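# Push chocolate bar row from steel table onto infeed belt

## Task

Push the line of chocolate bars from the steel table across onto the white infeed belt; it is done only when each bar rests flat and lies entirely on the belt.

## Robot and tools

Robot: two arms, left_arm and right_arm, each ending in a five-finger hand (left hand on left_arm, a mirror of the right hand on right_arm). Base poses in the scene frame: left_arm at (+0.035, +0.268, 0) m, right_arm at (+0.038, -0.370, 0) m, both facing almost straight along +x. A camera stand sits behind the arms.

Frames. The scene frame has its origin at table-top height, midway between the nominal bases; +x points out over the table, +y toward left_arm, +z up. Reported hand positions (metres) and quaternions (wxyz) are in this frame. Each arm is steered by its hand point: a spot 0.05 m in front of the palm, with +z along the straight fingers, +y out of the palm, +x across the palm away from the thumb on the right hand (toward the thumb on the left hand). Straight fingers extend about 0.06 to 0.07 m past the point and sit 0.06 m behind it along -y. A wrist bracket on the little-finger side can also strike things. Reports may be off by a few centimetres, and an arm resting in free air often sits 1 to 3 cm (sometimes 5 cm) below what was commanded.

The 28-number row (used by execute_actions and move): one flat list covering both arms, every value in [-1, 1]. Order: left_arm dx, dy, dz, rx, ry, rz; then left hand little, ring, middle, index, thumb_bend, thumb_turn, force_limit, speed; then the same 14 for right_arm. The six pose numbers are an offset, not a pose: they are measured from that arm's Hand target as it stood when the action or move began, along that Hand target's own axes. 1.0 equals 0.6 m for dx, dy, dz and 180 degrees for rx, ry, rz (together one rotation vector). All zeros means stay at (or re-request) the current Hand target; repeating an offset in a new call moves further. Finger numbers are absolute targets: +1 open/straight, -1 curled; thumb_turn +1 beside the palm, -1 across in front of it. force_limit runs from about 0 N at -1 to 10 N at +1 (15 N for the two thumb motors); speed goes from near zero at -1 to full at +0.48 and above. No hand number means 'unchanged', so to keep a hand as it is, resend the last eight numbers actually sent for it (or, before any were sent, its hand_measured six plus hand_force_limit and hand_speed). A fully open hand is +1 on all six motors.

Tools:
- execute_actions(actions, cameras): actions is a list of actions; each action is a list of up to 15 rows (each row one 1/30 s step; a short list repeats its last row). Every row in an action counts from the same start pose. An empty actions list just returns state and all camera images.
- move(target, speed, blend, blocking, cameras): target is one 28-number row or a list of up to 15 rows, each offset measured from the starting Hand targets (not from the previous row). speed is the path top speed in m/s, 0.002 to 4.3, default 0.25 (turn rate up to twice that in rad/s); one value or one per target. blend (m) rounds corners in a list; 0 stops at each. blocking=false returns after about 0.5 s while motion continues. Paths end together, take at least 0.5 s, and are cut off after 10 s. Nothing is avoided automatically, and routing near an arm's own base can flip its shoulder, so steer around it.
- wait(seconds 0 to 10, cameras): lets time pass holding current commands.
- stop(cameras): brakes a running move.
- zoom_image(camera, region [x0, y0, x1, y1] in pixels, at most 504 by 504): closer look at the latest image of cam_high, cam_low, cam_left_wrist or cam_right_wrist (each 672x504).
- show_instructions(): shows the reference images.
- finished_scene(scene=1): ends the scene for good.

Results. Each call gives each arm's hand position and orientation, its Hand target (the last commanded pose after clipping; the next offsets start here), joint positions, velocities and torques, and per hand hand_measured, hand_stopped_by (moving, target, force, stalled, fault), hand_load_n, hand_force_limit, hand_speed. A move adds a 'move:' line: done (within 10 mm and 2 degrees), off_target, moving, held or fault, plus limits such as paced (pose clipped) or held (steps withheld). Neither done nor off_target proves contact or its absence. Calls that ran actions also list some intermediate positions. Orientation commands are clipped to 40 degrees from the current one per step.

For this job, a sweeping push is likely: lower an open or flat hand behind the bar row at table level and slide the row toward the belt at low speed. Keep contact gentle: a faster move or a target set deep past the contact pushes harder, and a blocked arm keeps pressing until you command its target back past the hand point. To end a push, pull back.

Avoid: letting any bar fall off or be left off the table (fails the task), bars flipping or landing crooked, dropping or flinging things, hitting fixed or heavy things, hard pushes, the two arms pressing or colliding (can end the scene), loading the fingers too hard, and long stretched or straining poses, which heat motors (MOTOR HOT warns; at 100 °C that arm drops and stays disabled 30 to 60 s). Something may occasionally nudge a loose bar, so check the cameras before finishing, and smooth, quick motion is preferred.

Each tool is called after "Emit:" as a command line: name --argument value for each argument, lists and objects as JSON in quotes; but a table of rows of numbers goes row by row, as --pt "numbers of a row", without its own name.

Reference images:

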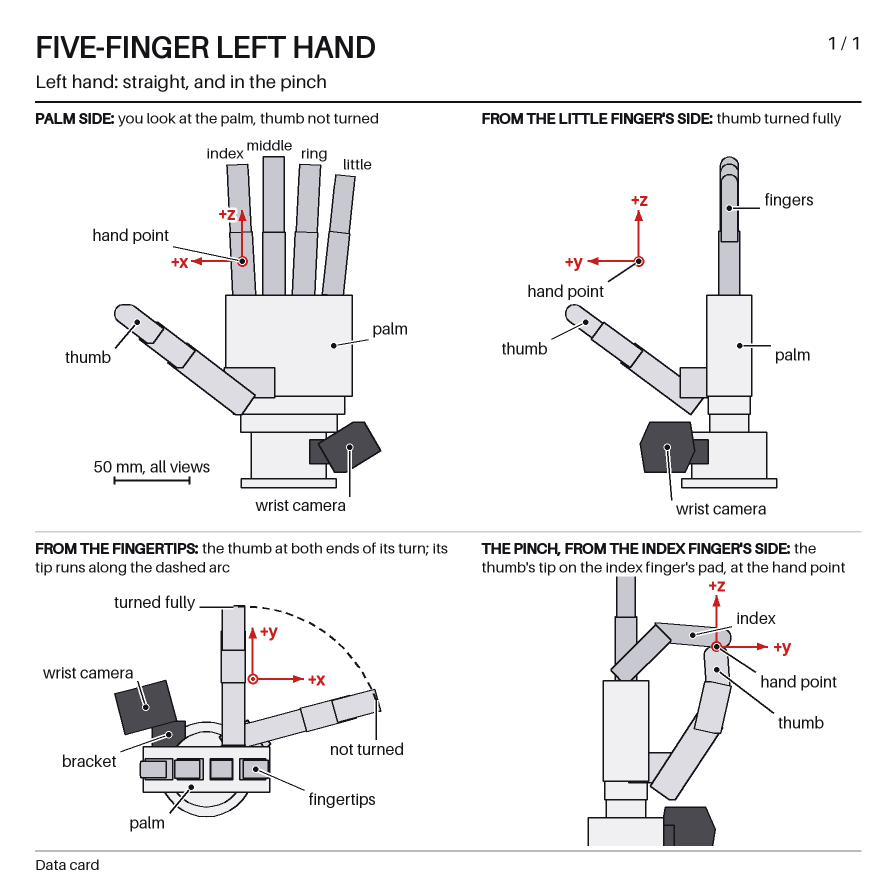

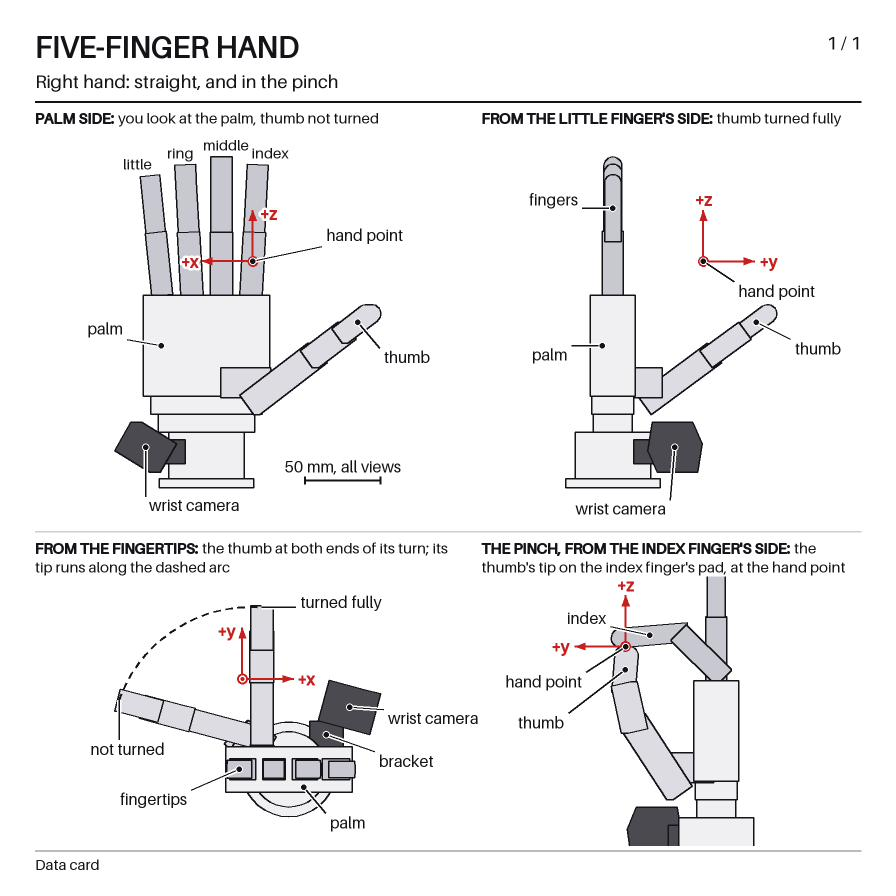

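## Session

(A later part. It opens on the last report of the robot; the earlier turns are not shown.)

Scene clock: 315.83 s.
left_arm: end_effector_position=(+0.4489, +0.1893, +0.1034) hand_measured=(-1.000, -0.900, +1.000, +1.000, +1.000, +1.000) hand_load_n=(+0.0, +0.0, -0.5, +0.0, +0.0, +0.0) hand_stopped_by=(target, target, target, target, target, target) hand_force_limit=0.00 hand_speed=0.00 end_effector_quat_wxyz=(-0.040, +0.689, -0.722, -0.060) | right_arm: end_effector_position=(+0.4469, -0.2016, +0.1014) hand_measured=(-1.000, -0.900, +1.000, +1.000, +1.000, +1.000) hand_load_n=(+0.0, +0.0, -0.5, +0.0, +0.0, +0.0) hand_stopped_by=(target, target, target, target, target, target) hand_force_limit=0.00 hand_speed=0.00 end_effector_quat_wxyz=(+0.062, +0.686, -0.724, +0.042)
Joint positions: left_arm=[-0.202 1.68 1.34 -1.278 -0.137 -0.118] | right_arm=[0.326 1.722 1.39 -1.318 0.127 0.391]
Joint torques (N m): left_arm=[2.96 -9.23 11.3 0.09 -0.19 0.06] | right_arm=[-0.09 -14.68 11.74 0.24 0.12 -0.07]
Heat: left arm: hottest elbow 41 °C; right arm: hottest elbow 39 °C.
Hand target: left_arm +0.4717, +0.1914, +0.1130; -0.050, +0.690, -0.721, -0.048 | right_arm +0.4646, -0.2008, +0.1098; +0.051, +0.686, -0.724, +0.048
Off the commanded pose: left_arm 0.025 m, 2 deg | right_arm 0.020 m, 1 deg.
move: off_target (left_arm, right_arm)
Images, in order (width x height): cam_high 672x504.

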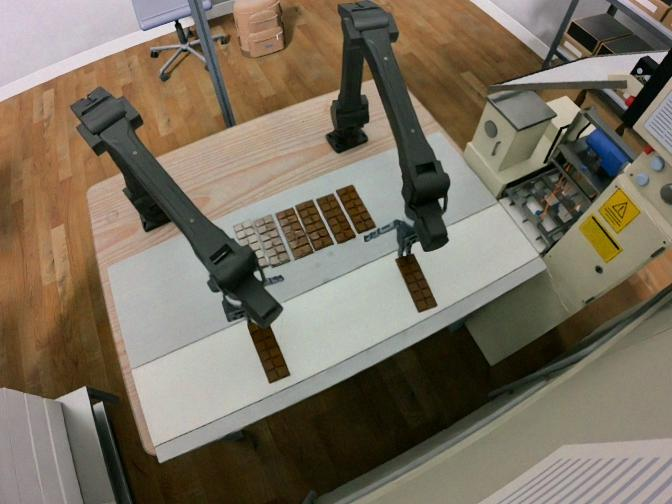

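Emit:
move --pt "0.0042 0.136 -0.0123 0 0 0 -1 -0.9 1 1 0.65 -1 0 0 0.0087 0.1325 -0.0125 0 0 0 -1 -0.9 1 1 0.65 -1 0 0" --pt "0.003 0.1855 -0.1132 0 0 0 -1 -0.9 1 1 0.65 -1 0 0 0.008 0.1833 -0.117 0 0 0 -1 -0.9 1 1 0.65 -1 0 0" --pt "0.0893 0.5307 -0.0748 0 0 0 -1 -0.9 1 1 0.65 -1 0 0 -0.0928 0.5553 -0.0807 0 0 0 -1 -0.9 1 1 0.65 -1 0 0" --pt "0.1005 0.5307 0.0043 0 0 0 -1 -0.9 1 1 0.65 -1 0 0 -0.104 0.5553 -0.0015 0 0 0 -1 -0.9 1 1 0.65 -1 0 0" --speed '[0.15, 0.25, 0.3, 0.08]' --blend '[0.02, 0.03, 0, 0]' --cameras '["cam_high","cam_left_wrist","cam_right_wrist"]'

Emit:
zoom_image --camera "cam_high" --region '[180, 120, 440, 310]'

Scene clock: 344.23 s.
left_arm: end_effector_position=(+0.1534, +0.1467, +0.1078) hand_measured=(-1.000, -0.900, +1.000, +1.000, +0.650, -1.000) hand_load_n=(+0.0, +0.0, +0.0, +0.0, +0.0, +0.0) hand_stopped_by=(target, target, target, target, target, target) hand_force_limit=0.00 hand_speed=0.00 end_effector_quat_wxyz=(-0.050, +0.690, -0.721, -0.041) | right_arm: end_effector_position=(+0.1364, -0.1228, +0.1060) hand_measured=(-1.000, -0.900, +1.000, +1.000, +0.650, -1.000) hand_load_n=(+0.0, +0.0, +0.0, +0.0, -0.5, +0.0) hand_stopped_by=(target, target, target, target, target, target) hand_force_limit=0.00 hand_speed=0.00 end_effector_quat_wxyz=(+0.050, +0.688, -0.723, +0.046)
Joint positions: left_arm=[-0.628 0.925 0.673 -1.379 -0.115 -0.548] | right_arm=[0.981 1.172 0.825 -1.341 0.067 1.04]
Joint torques (N m): left_arm=[1.32 -0.15 6.37 0.61 -0.18 -0.14] | right_arm=[1.08 -5.77 7.1 0.73 0.03 0.18]
Heat: left arm: hottest elbow 43 °C; right arm: hottest elbow 39 °C.
Hand target: left_arm +0.1508, +0.1463, +0.1019; -0.050, +0.690, -0.721, -0.048 | right_arm +0.1352, -0.1213, +0.1021; +0.051, +0.686, -0.724, +0.048
Off the commanded pose: left_arm 0.006 m, 1 deg | right_arm 0.004 m, 0 deg.
move: done
camera_calibration:
cam_left_wrist: T_world_to_cam=[[0.958347, -0.2856, 0.0018086, -0.110536], [-0.274465, -0.919196, 0.282394, 0.163491], [-0.0789893, -0.271128, -0.959297, 0.268028], [0, 0, 0, 1]] pos_world=[0.171976, 0.191381, 0.211149]
cam_right_wrist: T_world_to_cam=[[-0.980833, -0.184074, 0.0638966, 0.101689], [-0.154163, 0.933667, 0.323265, 0.112377], [-0.119163, 0.307218, -0.944149, 0.266396], [0, 0, 0, 1]] pos_world=[0.148809, -0.168046, 0.208692]
Images, in order (width x height): cam_high 672x504, cam_left_wrist 672x504, cam_right_wrist 672x504.

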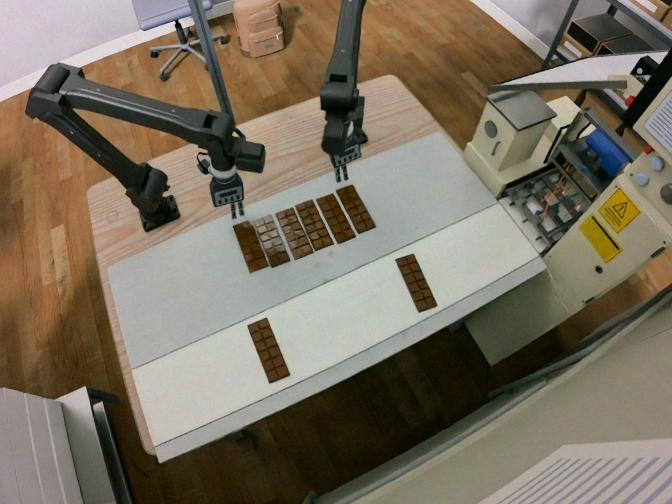

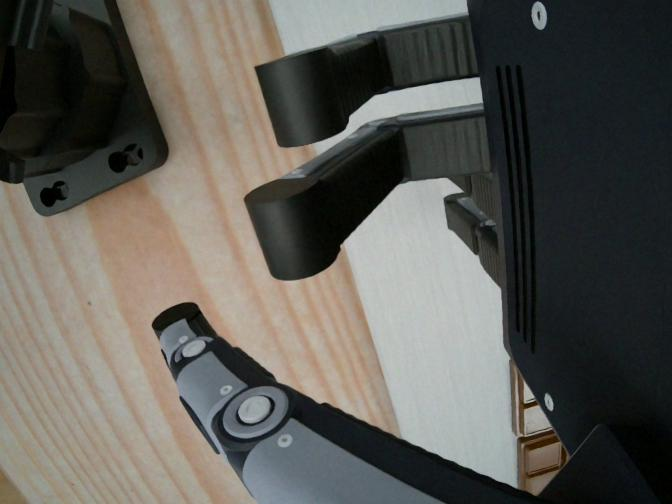

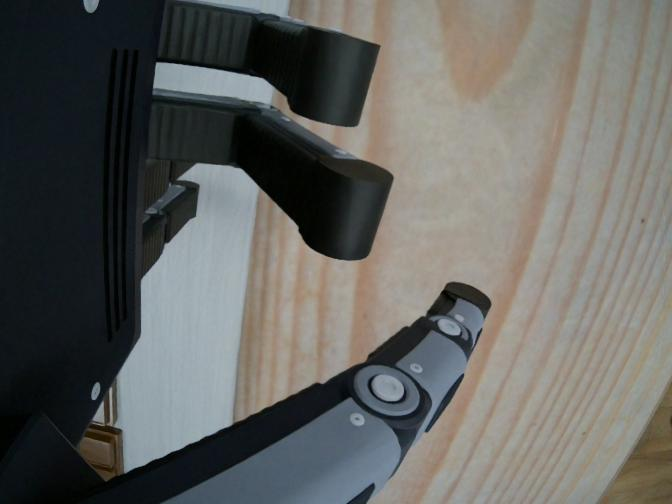

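Scaled by 1.938 from the camera's 672x504 image, which has a finer 960x720 frame.

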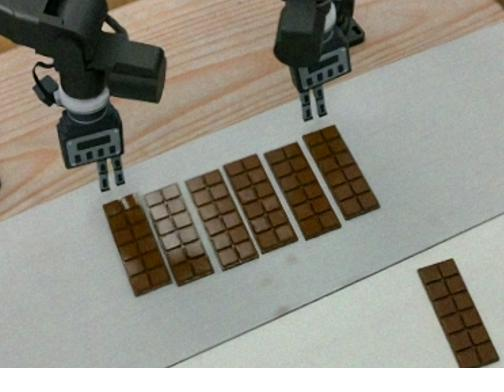

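Emit:
move --pt "0.0018 0 0.013 0 0 0 -1 -0.9 1 1 0.65 -1 0 0 -0.0018 0 0.0133 0 0 0 -1 -0.9 1 1 0.65 -1 0 0" --pt "-0.0003 -0.0668 -0.0037 0 0 0 -1 -0.9 1 1 0.65 -1 0 0 0.0005 -0.0668 -0.0032 0 0 0 -1 -0.9 1 1 0.65 -1 0 0" --pt "0.0005 -0.5343 -0.0143 0 0 0 -1 -0.9 1 1 0.65 -1 0 0 0.0022 -0.5503 -0.013 0 0 0 -1 -0.9 1 1 0.65 -1 0 0" --speed '[0.05, 0.08, 0.12]' --blend '[0, 0.01, 0]' --cameras '["cam_high"]'

Emit:
zoom_image --camera "cam_high" --region '[210, 200, 470, 390]'

Scene clock: 361.87 s.
left_arm: end_effector_position=(+0.3298, +0.1457, +0.1130) hand_measured=(-1.000, -0.900, +0.998, +0.998, +0.650, -1.000) hand_load_n=(+0.5, +0.0, -22.0, -19.5, +0.0, +0.0) hand_stopped_by=(target, target, target, target, target, target) hand_force_limit=0.00 hand_speed=0.00 end_effector_quat_wxyz=(-0.057, -0.643, +0.743, +0.175) | right_arm: end_effector_position=(+0.3387, -0.1442, +0.1113) hand_measured=(-1.000, -0.900, +0.998, +1.000, +0.650, -1.000) hand_load_n=(+0.0, +0.0, -29.5, -7.0, +0.0, +0.0) hand_stopped_by=(target, target, target, target, target, target) hand_force_limit=0.00 hand_speed=0.00 end_effector_quat_wxyz=(+0.172, +0.710, -0.682, -0.033)
Joint positions: left_arm=[-0.354 1.64 1.219 -1.511 -0.082 -0.184] | right_arm=[0.51 1.728 1.346 -1.538 0.035 0.481]
Joint torques (N m): left_arm=[5.54 -7.18 20.19 6.06 -2.21 -0.49] | right_arm=[-5.42 -13.63 19.92 5.27 3.32 0.32]
Heat: left arm: hottest elbow 42 °C; right arm: hottest elbow 39 °C.
Hand target: left_arm +0.4710, +0.1305, +0.1103; +0.050, -0.689, +0.721, +0.048 | right_arm +0.4648, -0.1390, +0.1100; +0.051, +0.686, -0.724, +0.048
Off the commanded pose: left_arm 0.142 m, 20 deg | right_arm 0.126 m, 18 deg.
move: off_target (left_arm, right_arm)
Images, in order (width x height): cam_high 672x504.

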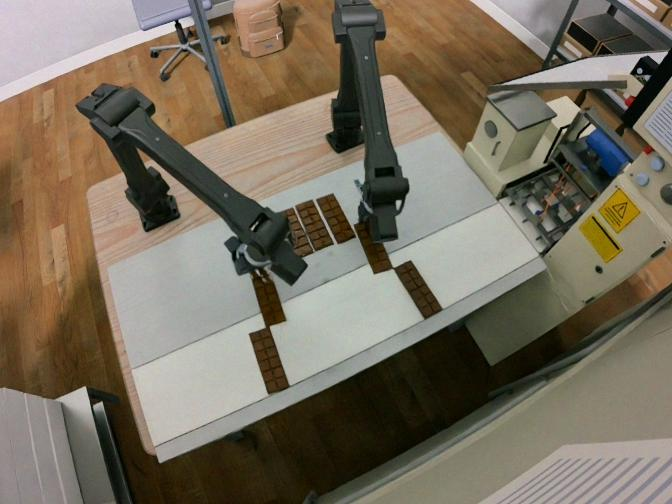

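Scaled by 1.938 from the camera's 672x504 image, which has a finer 960x720 frame.

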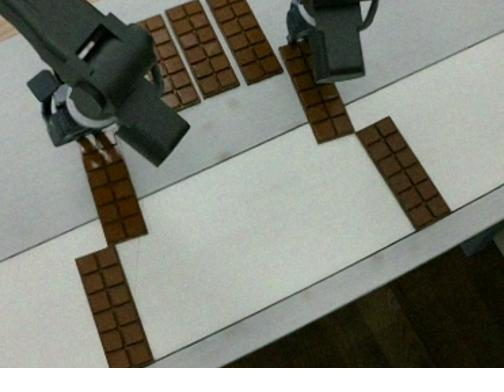

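Emit:
move --target '[-0.0163,0.2523,-0.0225,0,0,0,-1,-0.9,1,1,0.65,-1,0,0,0.0233,0.2255,-0.022,0,0,0,-1,-0.9,1,1,0.65,-1,0,0]' --speed 0.2 --cameras '["cam_high","cam_left_wrist","cam_right_wrist"]'

Emit:
zoom_image --camera "cam_high" --region '[210, 200, 470, 390]'

Scene clock: 370.57 s.
left_arm: end_effector_position=(+0.3237, +0.1477, +0.1259) hand_measured=(-1.000, -0.900, +1.000, +1.000, +0.650, -1.000) hand_load_n=(+0.0, +0.0, +0.0, +0.0, +0.0, -0.5) hand_stopped_by=(target, target, target, target, target, target) hand_force_limit=0.00 hand_speed=0.00 end_effector_quat_wxyz=(-0.047, +0.689, -0.721, -0.052) | right_arm: end_effector_position=(+0.3302, -0.1460, +0.1238) hand_measured=(-1.000, -0.900, +1.000, +1.000, +0.650, -1.000) hand_load_n=(+0.0, +0.0, +0.0, +0.0, +0.0, +0.0) hand_stopped_by=(target, target, target, target, target, target) hand_force_limit=0.00 hand_speed=0.00 end_effector_quat_wxyz=(+0.058, +0.689, -0.721, +0.047)
Joint positions: left_arm=[-0.368 1.368 1.05 -1.302 -0.132 -0.285] | right_arm=[0.549 1.497 1.178 -1.345 0.116 0.604]
Joint torques (N m): left_arm=[1.2 -7.47 6.12 0.59 -0.14 -0.14] | right_arm=[0.73 -13.22 7.01 0.75 -0.06 0.18]
Heat: left arm: hottest elbow 44 °C; right arm: hottest elbow 42 °C.
Hand target: left_arm +0.3201, +0.1451, +0.1251; -0.050, +0.690, -0.721, -0.048 | right_arm +0.3291, -0.1438, +0.1250; +0.051, +0.686, -0.724, +0.048
Off the commanded pose: left_arm 0.005 m, 1 deg | right_arm 0.003 m, 1 deg.
move: done
camera_calibration:
cam_left_wrist: T_world_to_cam=[[0.95784, -0.286662, -0.0191604, -0.270634], [-0.270429, -0.9221, 0.276765, 0.205926], [-0.0970057, -0.259915, -0.960747, 0.303514], [0, 0, 0, 1]] pos_world=[0.344355, 0.191192, 0.229422]
cam_right_wrist: T_world_to_cam=[[-0.979171, -0.188109, 0.0764214, 0.283644], [-0.155573, 0.936945, 0.31294, 0.160494], [-0.130469, 0.294532, -0.946693, 0.315613], [0, 0, 0, 1]] pos_world=[0.343882, -0.189977, 0.226887]
Images, in order (width x height): cam_high 672x504, cam_left_wrist 672x504, cam_right_wrist 672x504.

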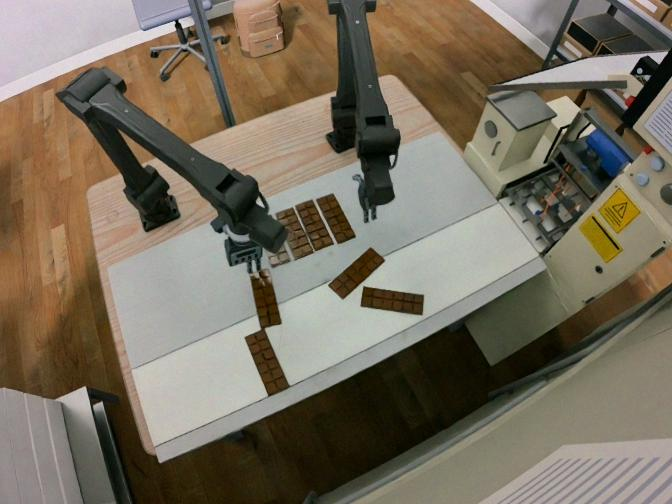

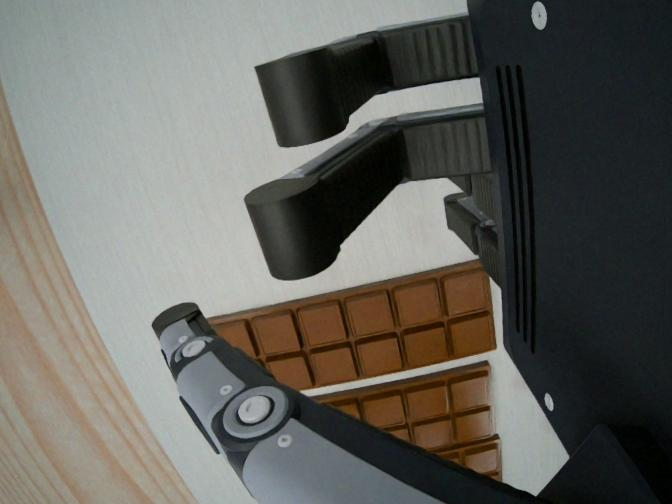

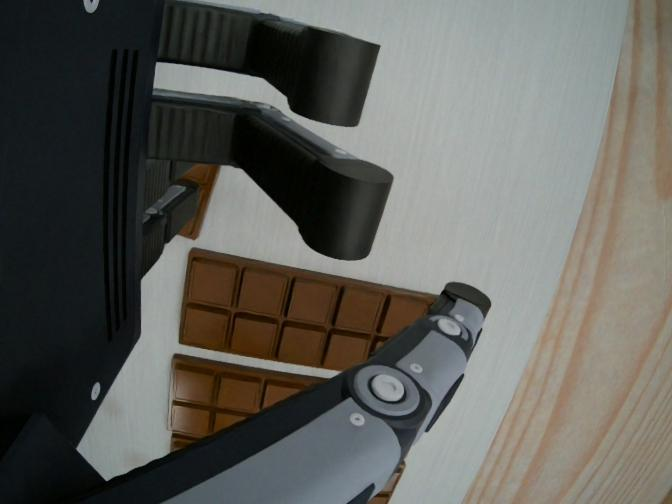

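Scaled by 1.938 from the camera's 672x504 image, which has a finer 960x720 frame.

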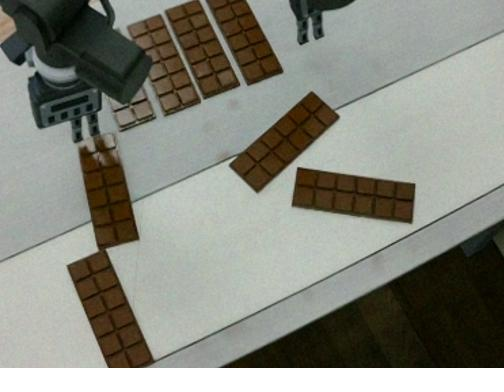

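Emit:
zoom_image --camera "cam_high" --region '[220, 310, 320, 410]'

Emit:
zoom_image --camera "cam_high" --region '[310, 230, 450, 340]'

Scaled by 5.040 from the camera's 672x504 image, which has a finer 960x720 frame.

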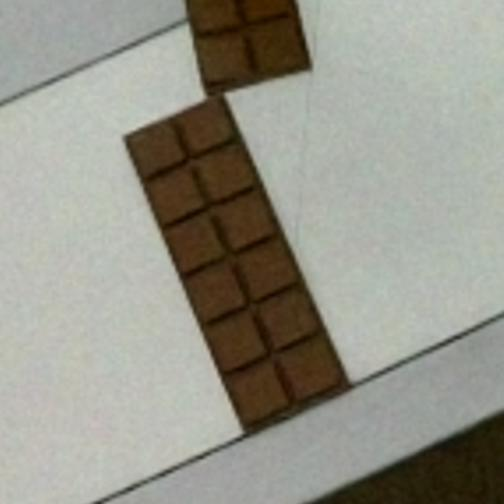

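Scaled by 3.600 from the camera's 672x504 image, which has a finer 960x720 frame.

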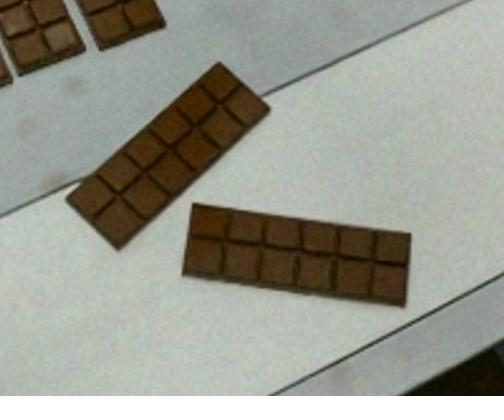

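Emit:
move --pt "0.064 -0.0282 -0.0762 0 0 0 -1 -0.9 1 1 0.65 -1 0 0 0.0038 -0.0512 -0.092 0 0 0 -1 -0.9 1 1 0.65 -1 0 0" --pt "0.1457 -0.0848 -0.0457 0 0 0 -1 -0.9 1 1 0.65 -1 0 0 -0.0357 -0.3615 -0.0472 0 0 0 -1 -0.9 1 1 0.65 -1 0 0" --pt "0.1562 -0.0848 0.0287 0 0 0 -1 -0.9 1 1 0.65 -1 0 0 -0.0482 -0.3615 0.042 0 0 0 -1 -0.9 1 1 0.65 -1 0 0" --speed '[0.2, 0.25, 0.07]' --blend '[0.02, 0, 0]' --cameras '["cam_high","cam_left_wrist","cam_right_wrist"]'

Emit:
zoom_image --camera "cam_high" --region '[210, 190, 470, 400]'

Scene clock: 457.20 s.
left_arm: end_effector_position=(+0.3711, +0.0555, +0.1055) hand_measured=(-1.000, -0.900, +1.000, +1.000, +0.650, -1.000) hand_load_n=(+0.0, +0.0, +0.0, +0.0, +0.0, +0.0) hand_stopped_by=(target, target, target, target, target, target) hand_force_limit=0.00 hand_speed=0.00 end_effector_quat_wxyz=(-0.053, +0.690, -0.721, -0.039) | right_arm: end_effector_position=(+0.5456, -0.1282, +0.1026) hand_measured=(-1.000, -0.900, +1.000, +1.000, +0.650, -1.000) hand_load_n=(+0.0, +0.5, +0.0, +0.0, +0.0, +0.0) hand_stopped_by=(target, target, target, target, target, target) hand_force_limit=0.00 hand_speed=0.00 end_effector_quat_wxyz=(+0.049, +0.683, -0.727, +0.048)
Joint positions: left_arm=[-0.53 1.574 1.221 -1.26 -0.126 -0.448] | right_arm=[0.387 2.005 1.814 -1.437 0.125 0.459]
Joint torques (N m): left_arm=[1.49 -8.06 6.16 0.69 -0.06 -0.14] | right_arm=[0.26 -20.13 7.62 0.81 0.08 -0.07]
Heat: left arm: hottest elbow 37 °C; right arm: hottest elbow 36 °C.
Hand target: left_arm +0.3670, +0.0524, +0.0951; -0.050, +0.689, -0.721, -0.048 | right_arm +0.5470, -0.1304, +0.0960; +0.051, +0.686, -0.724, +0.048
Off the commanded pose: left_arm 0.012 m, 1 deg | right_arm 0.007 m, 1 deg.
move: off_target (left_arm)
camera_calibration:
cam_left_wrist: T_world_to_cam=[[0.957854, -0.287131, 0.00846969, -0.345651], [-0.278015, -0.919219, 0.278827, 0.141758], [-0.0722746, -0.269431, -0.960304, 0.255805], [0, 0, 0, 1]] pos_world=[0.388982, 0.0999814, 0.209052]
cam_right_wrist: T_world_to_cam=[[-0.983509, -0.171183, 0.0583702, 0.505972], [-0.143962, 0.936323, 0.320272, 0.176782], [-0.109478, 0.306587, -0.945526, 0.308334], [0, 0, 0, 1]] pos_world=[0.556834, -0.173442, 0.205386]
Images, in order (width x height): cam_high 672x504, cam_left_wrist 672x504, cam_right_wrist 672x504.

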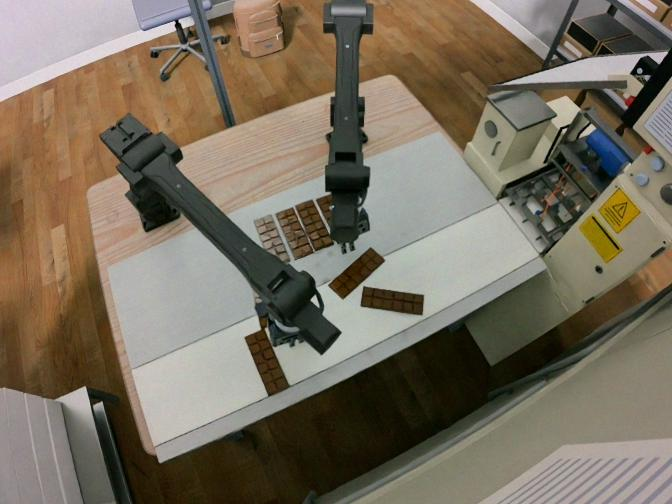

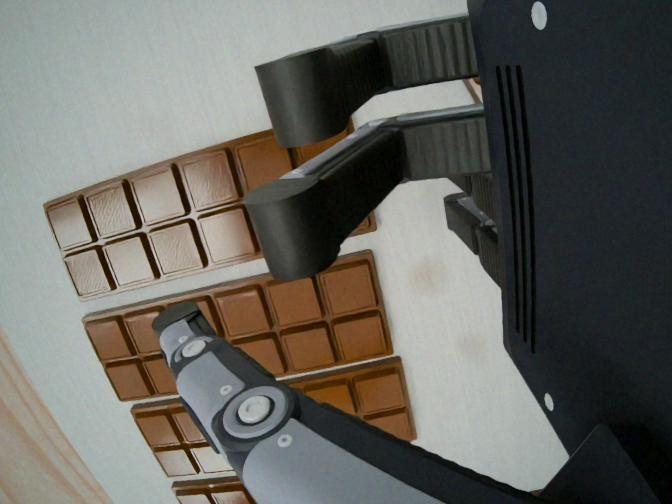

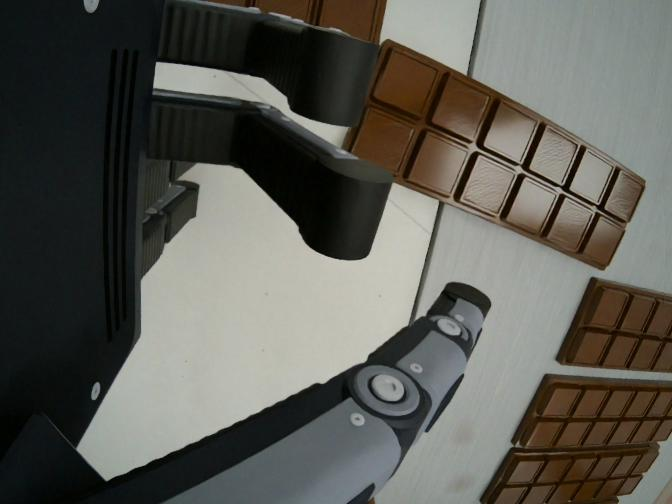

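Scaled by 1.938 from the camera's 672x504 image, which has a finer 960x720 frame.

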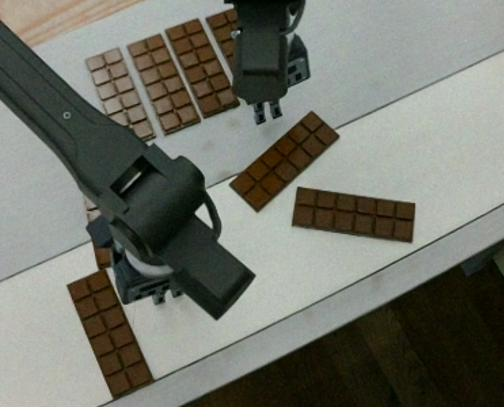

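Emit:
move --pt "0.0019 0 0.0132 0 0 0 -1 -0.9 1 1 0.65 -1 0 0 -0.0014 0 0.0099 0 0 0 -1 -0.9 1 1 0.65 -1 0 0" --pt "-0.0015 -0.1585 -0.0098 0 0 0 -1 -0.9 1 1 0.65 -1 0 0 0.174 -0.0092 0.0177 0 0 0 -1 -0.9 1 1 0.65 -1 0 0" --speed '[0.05, 0.07]' --cameras '["cam_high","cam_left_wrist","cam_right_wrist"]'

Emit:
zoom_image --camera "cam_high" --region '[210, 190, 470, 400]'

Scene clock: 468.07 s.
left_arm: end_effector_position=(+0.4332, +0.0520, +0.0988) hand_measured=(-1.000, -0.900, +1.000, +1.000, +0.650, -1.000) hand_load_n=(+0.0, +0.0, -5.5, +0.0, +0.0, +0.0) hand_stopped_by=(target, target, target, target, target, target) hand_force_limit=0.00 hand_speed=0.00 end_effector_quat_wxyz=(+0.041, -0.686, +0.724, +0.065) | right_arm: end_effector_position=(+0.5472, -0.2237, +0.1015) hand_measured=(-1.000, -0.900, +1.000, +1.000, +0.650, -1.000) hand_load_n=(+0.5, +0.0, +0.0, +0.0, +0.0, +0.0) hand_stopped_by=(target, target, target, target, target, target) hand_force_limit=0.00 hand_speed=0.00 end_effector_quat_wxyz=(+0.047, +0.687, -0.723, +0.044)
Joint positions: left_arm=[-0.477 1.761 1.433 -1.335 -0.124 -0.388] | right_arm=[0.232 1.928 1.69 -1.372 0.123 0.291]
Joint torques (N m): left_arm=[3.25 -9.29 11.43 0.72 -0.32 0.04] | right_arm=[-0.62 -20.25 6.87 0.75 0.43 -0.06]
Heat: left arm: hottest elbow 37 °C; right arm: hottest elbow 36 °C.
Hand target: left_arm +0.4621, +0.0483, +0.1011; -0.050, +0.690, -0.721, -0.048 | right_arm +0.5471, -0.2352, +0.1001; +0.051, +0.686, -0.724, +0.048
Off the commanded pose: left_arm 0.029 m, 2 deg | right_arm 0.012 m, 1 deg.
move: off_target (left_arm, right_arm)
camera_calibration:
cam_left_wrist: T_world_to_cam=[[0.955056, -0.292272, -0.0494424, -0.398923], [-0.26835, -0.923344, 0.274634, 0.154211], [-0.12592, -0.249023, -0.960277, 0.275092], [0, 0, 0, 1]] pos_world=[0.457016, 0.0942999, 0.20209]
cam_right_wrist: T_world_to_cam=[[-0.981113, -0.183319, 0.0617401, 0.486933], [-0.153389, 0.93176, 0.329082, 0.269989], [-0.117854, 0.313396, -0.942281, 0.342477], [0, 0, 0, 1]] pos_world=[0.559512, -0.269632, 0.203798]
Images, in order (width x height): cam_high 672x504, cam_left_wrist 672x504, cam_right_wrist 672x504.

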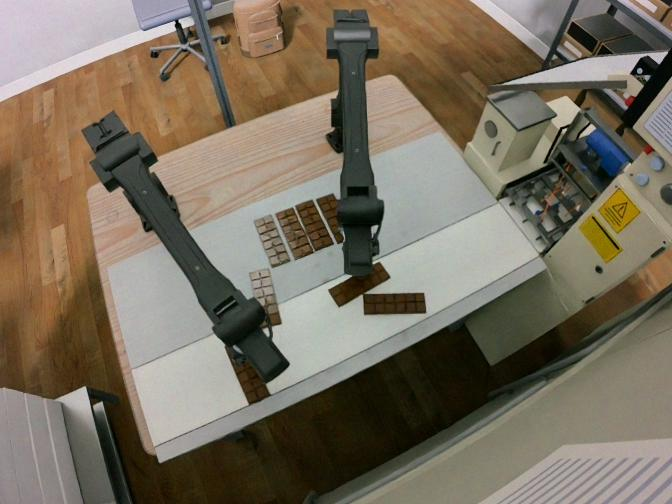

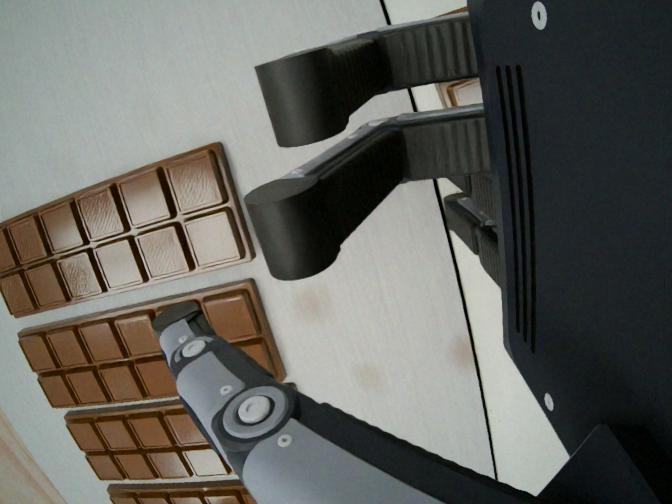

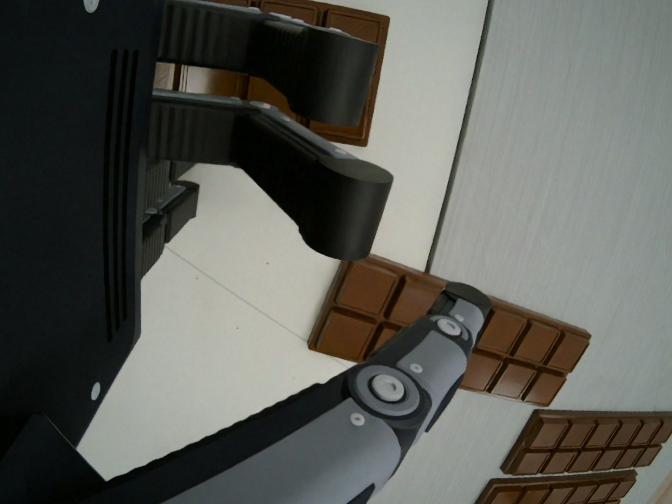

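Scaled by 1.938 from the camera's 672x504 image, which has a finer 960x720 frame.

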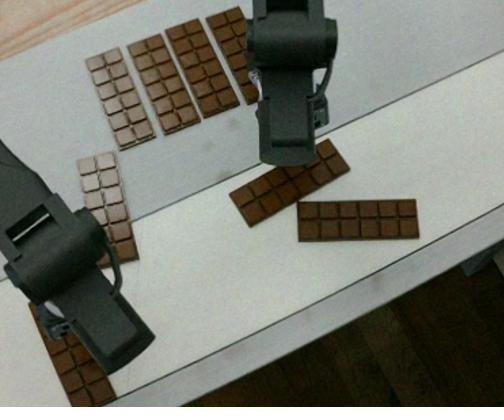

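Emit:
move --pt "-0.0012 -0.05 -0.0048 0 0 0 -1 -0.9 1 1 0.65 -1 0 0 0.015 -0.0217 -0.1157 0 0 0 -1 -0.9 1 1 0.65 -1 0 0" --pt "-0.0012 -0.05 -0.0048 0 0 0 -1 -0.9 1 1 0.65 -1 0 0 0.0572 -0.1793 -0.093 0 0 0 -1 -0.9 1 1 0.65 -1 0 0" --pt "-0.0073 0.0998 -0.0832 0 0 0 -1 -0.9 1 1 0.65 -1 0 0 0.0427 -0.1793 0.0093 0 0 0 -1 -0.9 1 1 0.65 -1 0 0" --speed '[0.1, 0.2, 0.09]' --cameras '["cam_high","cam_left_wrist","cam_right_wrist"]'

Emit:
zoom_image --camera "cam_high" --region '[210, 230, 470, 430]'

Scene clock: 516.33 s.
left_arm: end_effector_position=(+0.4102, +0.0496, +0.1486) hand_measured=(-1.000, -0.900, +1.000, +1.000, +0.650, -1.000) hand_load_n=(+0.0, +0.0, +0.0, +0.0, +0.0, +0.0) hand_stopped_by=(target, target, target, target, target, target) hand_force_limit=0.00 hand_speed=0.00 end_effector_quat_wxyz=(-0.050, +0.689, -0.722, -0.046) | right_arm: end_effector_position=(+0.6528, -0.2673, +0.1085) hand_measured=(-1.000, -0.900, +1.000, +1.000, +0.650, -1.000) hand_load_n=(+0.5, +0.0, +0.0, +0.0, +0.0, +0.0) hand_stopped_by=(target, target, target, target, target, target) hand_force_limit=0.00 hand_speed=0.00 end_effector_quat_wxyz=(+0.046, +0.681, -0.729, +0.050)
Joint positions: left_arm=[-0.503 1.646 1.425 -1.403 -0.126 -0.419] | right_arm=[0.135 2.199 2.154 -1.544 0.136 0.209]
Joint torques (N m): left_arm=[1.44 -11.63 6.28 0.05 -0.1 -0.11] | right_arm=[0.62 -22.77 7.75 0.9 0.09 -0.07]
Heat: left arm: hottest elbow 42 °C; right arm: hottest elbow 36 °C.
Hand target: left_arm +0.4021, +0.0483, +0.1511; -0.050, +0.690, -0.721, -0.048 | right_arm +0.6530, -0.2672, +0.0982; +0.051, +0.686, -0.724, +0.048
Off the commanded pose: left_arm 0.009 m, 0 deg | right_arm 0.010 m, 1 deg.
move: done
camera_calibration:
cam_left_wrist: T_world_to_cam=[[0.957611, -0.287991, -0.00651379, -0.38282], [-0.274993, -0.920657, 0.277073, 0.134245], [-0.0857915, -0.263537, -0.960827, 0.303722], [0, 0, 0, 1]] pos_world=[0.429566, 0.0933872, 0.252135]
cam_right_wrist: T_world_to_cam=[[-0.984571, -0.167099, 0.051936, 0.589798], [-0.142137, 0.936828, 0.319608, 0.319602], [-0.102061, 0.307295, -0.946125, 0.363758], [0, 0, 0, 1]] pos_world=[0.663251, -0.312639, 0.211382]
Images, in order (width x height): cam_high 672x504, cam_left_wrist 672x504, cam_right_wrist 672x504.

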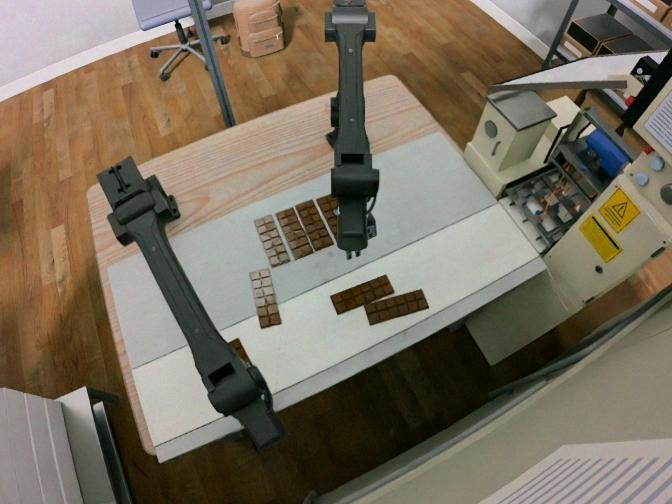

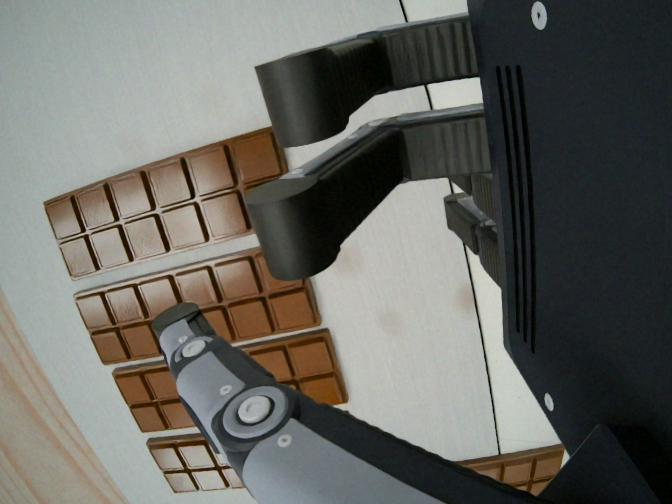

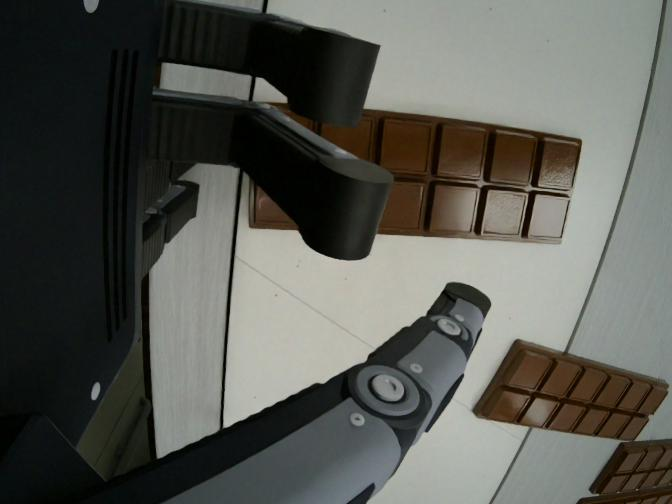

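Scaled by 1.938 from the camera's 672x504 image, which has a finer 960x720 frame.

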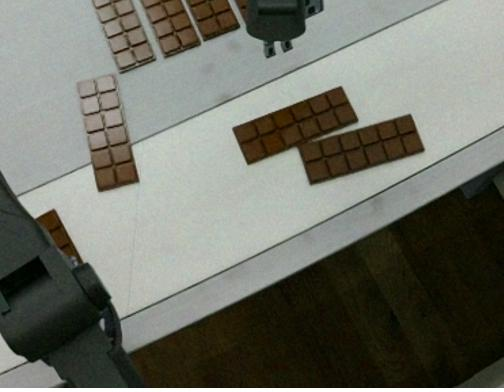

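Emit:
move --pt "-0.0018 -0.097 -0.082 0.017 0.0178 0.2427 -1 1 1 1 0.65 -1 0 0 -0.0028 0 0.0201 0 0 0 -1 -0.9 1 1 0.65 -1 0 0" --pt "0.0552 -0.2752 -0.0395 0.0339 0.0355 0.4853 -1 1 1 1 0.65 -1 0 0 -0.0017 0.0667 0.0132 0 0 0 -1 -0.9 1 1 0.65 -1 0 0" --pt "0.0713 -0.2752 0.076 0.0339 0.0355 0.4853 -1 1 1 1 0.65 -1 0 0 -0.0017 0.0667 0.0132 0 0 0 -1 -0.9 1 1 0.65 -1 0 0" --speed '[0.4, 0.35, 0.09]' --cameras '["cam_high","cam_left_wrist","cam_right_wrist"]'

Emit:
zoom_image --camera "cam_high" --region '[210, 230, 470, 430]'

Scene clock: 553.60 s.
left_arm: end_effector_position=(+0.5676, +0.0093, +0.1140) hand_measured=(-1.000, +1.000, +1.000, +1.000, +0.650, -1.000) hand_load_n=(+0.0, +0.0, +0.0, +0.0, +0.0, +0.0) hand_stopped_by=(target, target, target, target, target, target) hand_force_limit=0.00 hand_speed=0.00 end_effector_quat_wxyz=(+0.008, -0.009, +1.000, -0.004) | right_arm: end_effector_position=(+0.6234, -0.2699, +0.1001) hand_measured=(-1.000, -0.900, +1.000, +1.000, +0.650, -1.000) hand_load_n=(+0.0, +0.0, +0.5, +0.0, +0.0, +0.0) hand_stopped_by=(target, target, target, target, target, target) hand_force_limit=0.00 hand_speed=0.00 end_effector_quat_wxyz=(+0.037, +0.682, -0.728, +0.058)
Joint positions: left_arm=[-0.554 2.077 1.956 -1.433 -0.002 1.039] | right_arm=[0.138 2.085 1.942 -1.423 0.137 0.208]
Joint torques (N m): left_arm=[1.61 -14.8 6.91 0.75 0.08 0.07] | right_arm=[1.2 -21.95 6.26 0.36 0.02 0.08]
Heat: left arm: hottest elbow 40 °C; right arm: hottest elbow 36 °C.
Hand target: left_arm +0.5654, +0.0051, +0.1001; +0.000, +0.000, +1.000, +0.000 | right_arm +0.6131, -0.2651, +0.0902; +0.051, +0.686, -0.724, +0.048
Off the commanded pose: left_arm 0.015 m, 2 deg | right_arm 0.015 m, 2 deg.
move: off_target (left_arm, right_arm)
camera_calibration:
cam_left_wrist: T_world_to_cam=[[-0.224312, -0.974133, 0.0273713, 0.127956], [-0.896687, 0.217315, 0.38565, 0.480034], [-0.381623, 0.0619626, -0.922239, 0.433865], [0, 0, 0, 1]] pos_world=[0.624715, -0.00655634, 0.211499]
cam_right_wrist: T_world_to_cam=[[-0.984661, -0.17205, 0.0290116, 0.561779], [-0.15413, 0.935643, 0.317515, 0.327822], [-0.081773, 0.308173, -0.947809, 0.341266], [0, 0, 0, 1]] pos_world=[0.631596, -0.315239, 0.203069]
Images, in order (width x height): cam_high 672x504, cam_left_wrist 672x504, cam_right_wrist 672x504.

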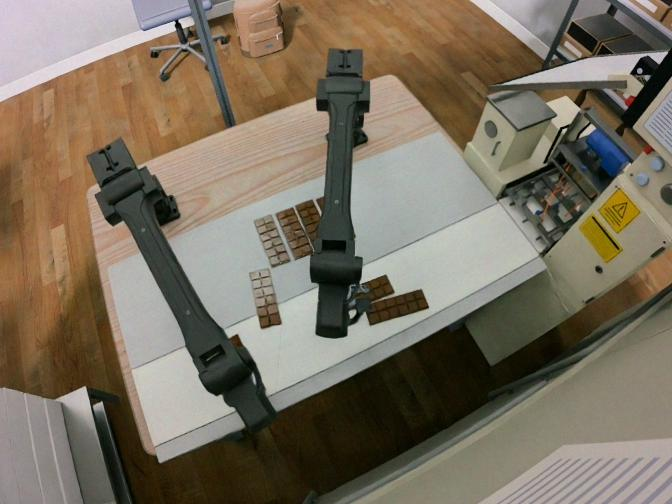

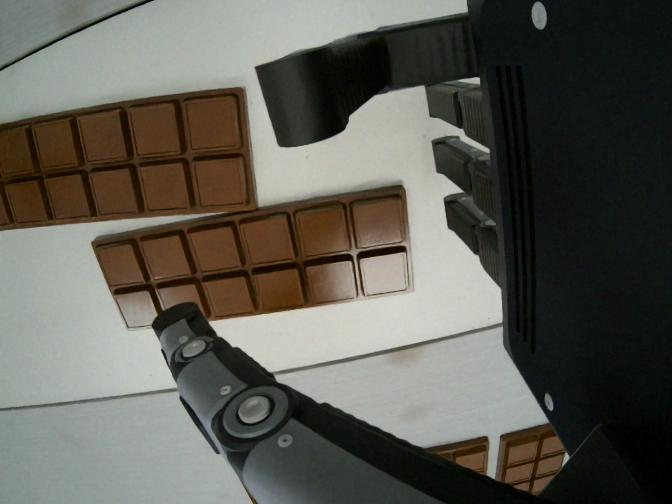

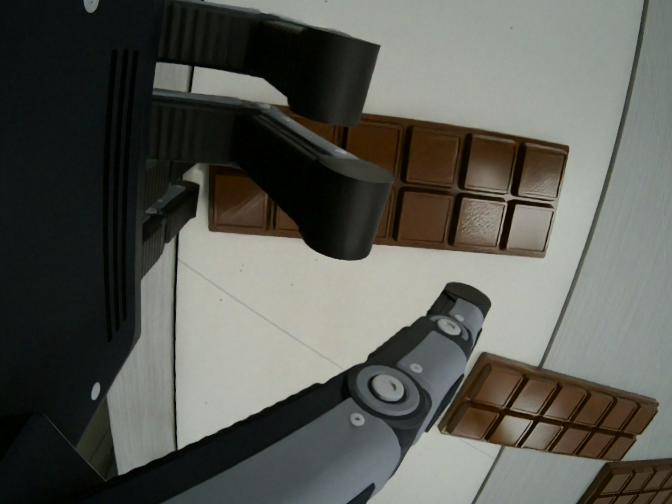

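Scaled by 1.938 from the camera's 672x504 image, which has a finer 960x720 frame.

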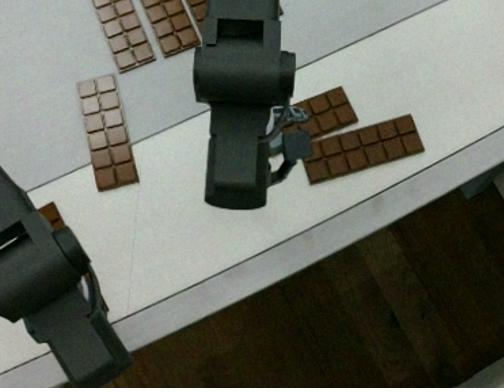

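Emit:
move --pt "-0.0643 -0.0083 -0.0083 0 0 0 -1 1 1 1 0.65 -1 0 0 0.0143 -0.0367 -0.1158 0 0 0 -1 -0.9 1 1 0.65 -1 0 0" --pt "-0.0643 -0.0083 0.0235 0 0 0 -1 1 1 1 0.65 -1 0 0 -0.0603 0.2597 -0.1345 0 0 0 -1 -0.9 1 1 0.65 -1 0 0" --pt "-0.0643 0.3617 0.0083 0 0 0 -1 1 1 1 0.65 -1 0 0 -0.1582 0.5565 -0.106 0 0 0 -1 -0.9 1 1 0.65 -1 0 0" --pt "-0.0643 0.3617 0.0083 0 0 0 -1 1 1 1 0.65 -1 0 0 -0.1702 0.5565 -0.0202 0 0 0 -1 -0.9 1 1 0.65 -1 0 0" --speed '[0.15, 0.2, 0.1, 0.09]' --cameras '["cam_high","cam_left_wrist","cam_right_wrist"]'

Emit:
zoom_image --camera "cam_high" --region '[210, 230, 470, 430]'

Scene clock: 592.30 s.
left_arm: end_effector_position=(+0.6071, +0.2051, +0.0991) hand_measured=(-1.000, +1.000, +1.000, +1.000, +0.650, -1.000) hand_load_n=(+0.0, +0.0, +0.5, +0.0, +0.0, +0.0) hand_stopped_by=(target, target, target, target, target, target) hand_force_limit=0.00 hand_speed=0.00 end_effector_quat_wxyz=(+0.003, +0.004, +1.000, -0.010) | right_arm: end_effector_position=(+0.2855, -0.1480, +0.0982) hand_measured=(-1.000, -0.900, +1.000, +1.000, +0.650, -1.000) hand_load_n=(+0.0, +0.0, -1.5, +0.0, +0.0, +0.0) hand_stopped_by=(target, target, target, target, target, target) hand_force_limit=0.00 hand_speed=0.00 end_effector_quat_wxyz=(+0.049, +0.688, -0.722, +0.049)
Joint positions: left_arm=[-0.236 1.994 1.785 -1.352 0.019 1.383] | right_arm=[0.607 1.411 1.017 -1.259 0.111 0.665]
Joint torques (N m): left_arm=[3.6 -15.38 5.79 0.7 -0.73 0.09] | right_arm=[0.97 -8.88 6.43 1.25 -0.09 0.18]
Heat: left arm: hottest elbow 40 °C; right arm: hottest elbow 36 °C.
Hand target: left_arm +0.6043, +0.2221, +0.0948; +0.000, +0.000, +1.000, +0.000 | right_arm +0.2852, -0.1447, +0.0879; +0.051, +0.686, -0.724, +0.048
Off the commanded pose: left_arm 0.018 m, 1 deg | right_arm 0.011 m, 0 deg.
move: off_target (left_arm, right_arm)
camera_calibration:
cam_left_wrist: T_world_to_cam=[[-0.249763, -0.967372, 0.0425502, 0.340468], [-0.886378, 0.246099, 0.392133, 0.465712], [-0.38981, 0.0602247, -0.918924, 0.428035], [0, 0, 0, 1]] pos_world=[0.664686, 0.188969, 0.196224]
cam_right_wrist: T_world_to_cam=[[-0.980716, -0.186333, 0.0589627, 0.243976], [-0.158307, 0.934291, 0.319436, 0.163173], [-0.11461, 0.303941, -0.945772, 0.282831], [0, 0, 0, 1]] pos_world=[0.297518, -0.192955, 0.200985]
Images, in order (width x height): cam_high 672x504, cam_left_wrist 672x504, cam_right_wrist 672x504.

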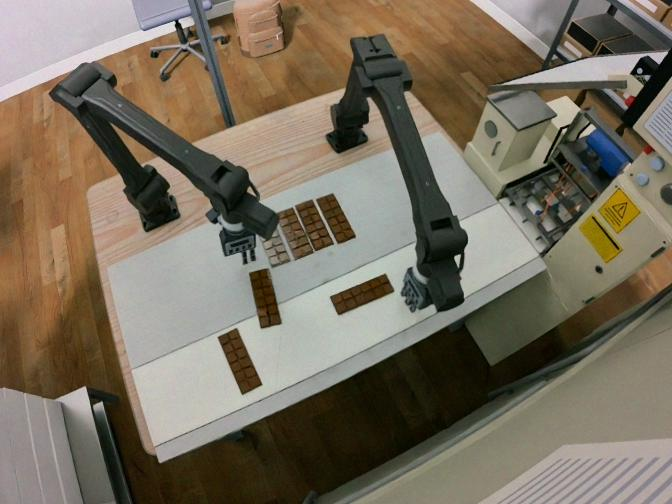

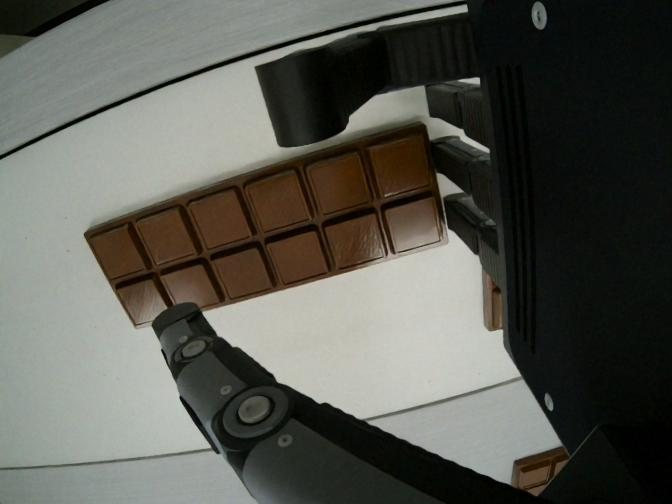

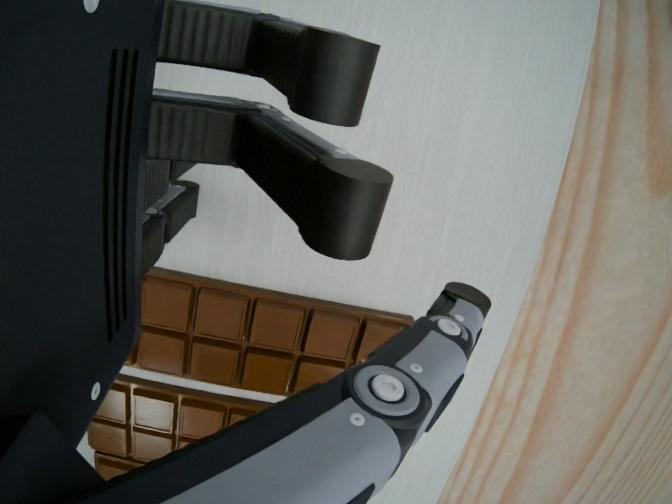

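Scaled by 1.938 from the camera's 672x504 image, which has a finer 960x720 frame.

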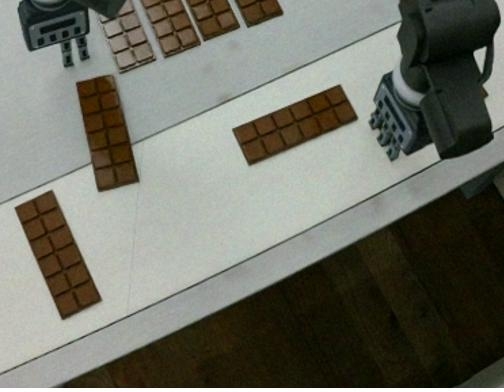

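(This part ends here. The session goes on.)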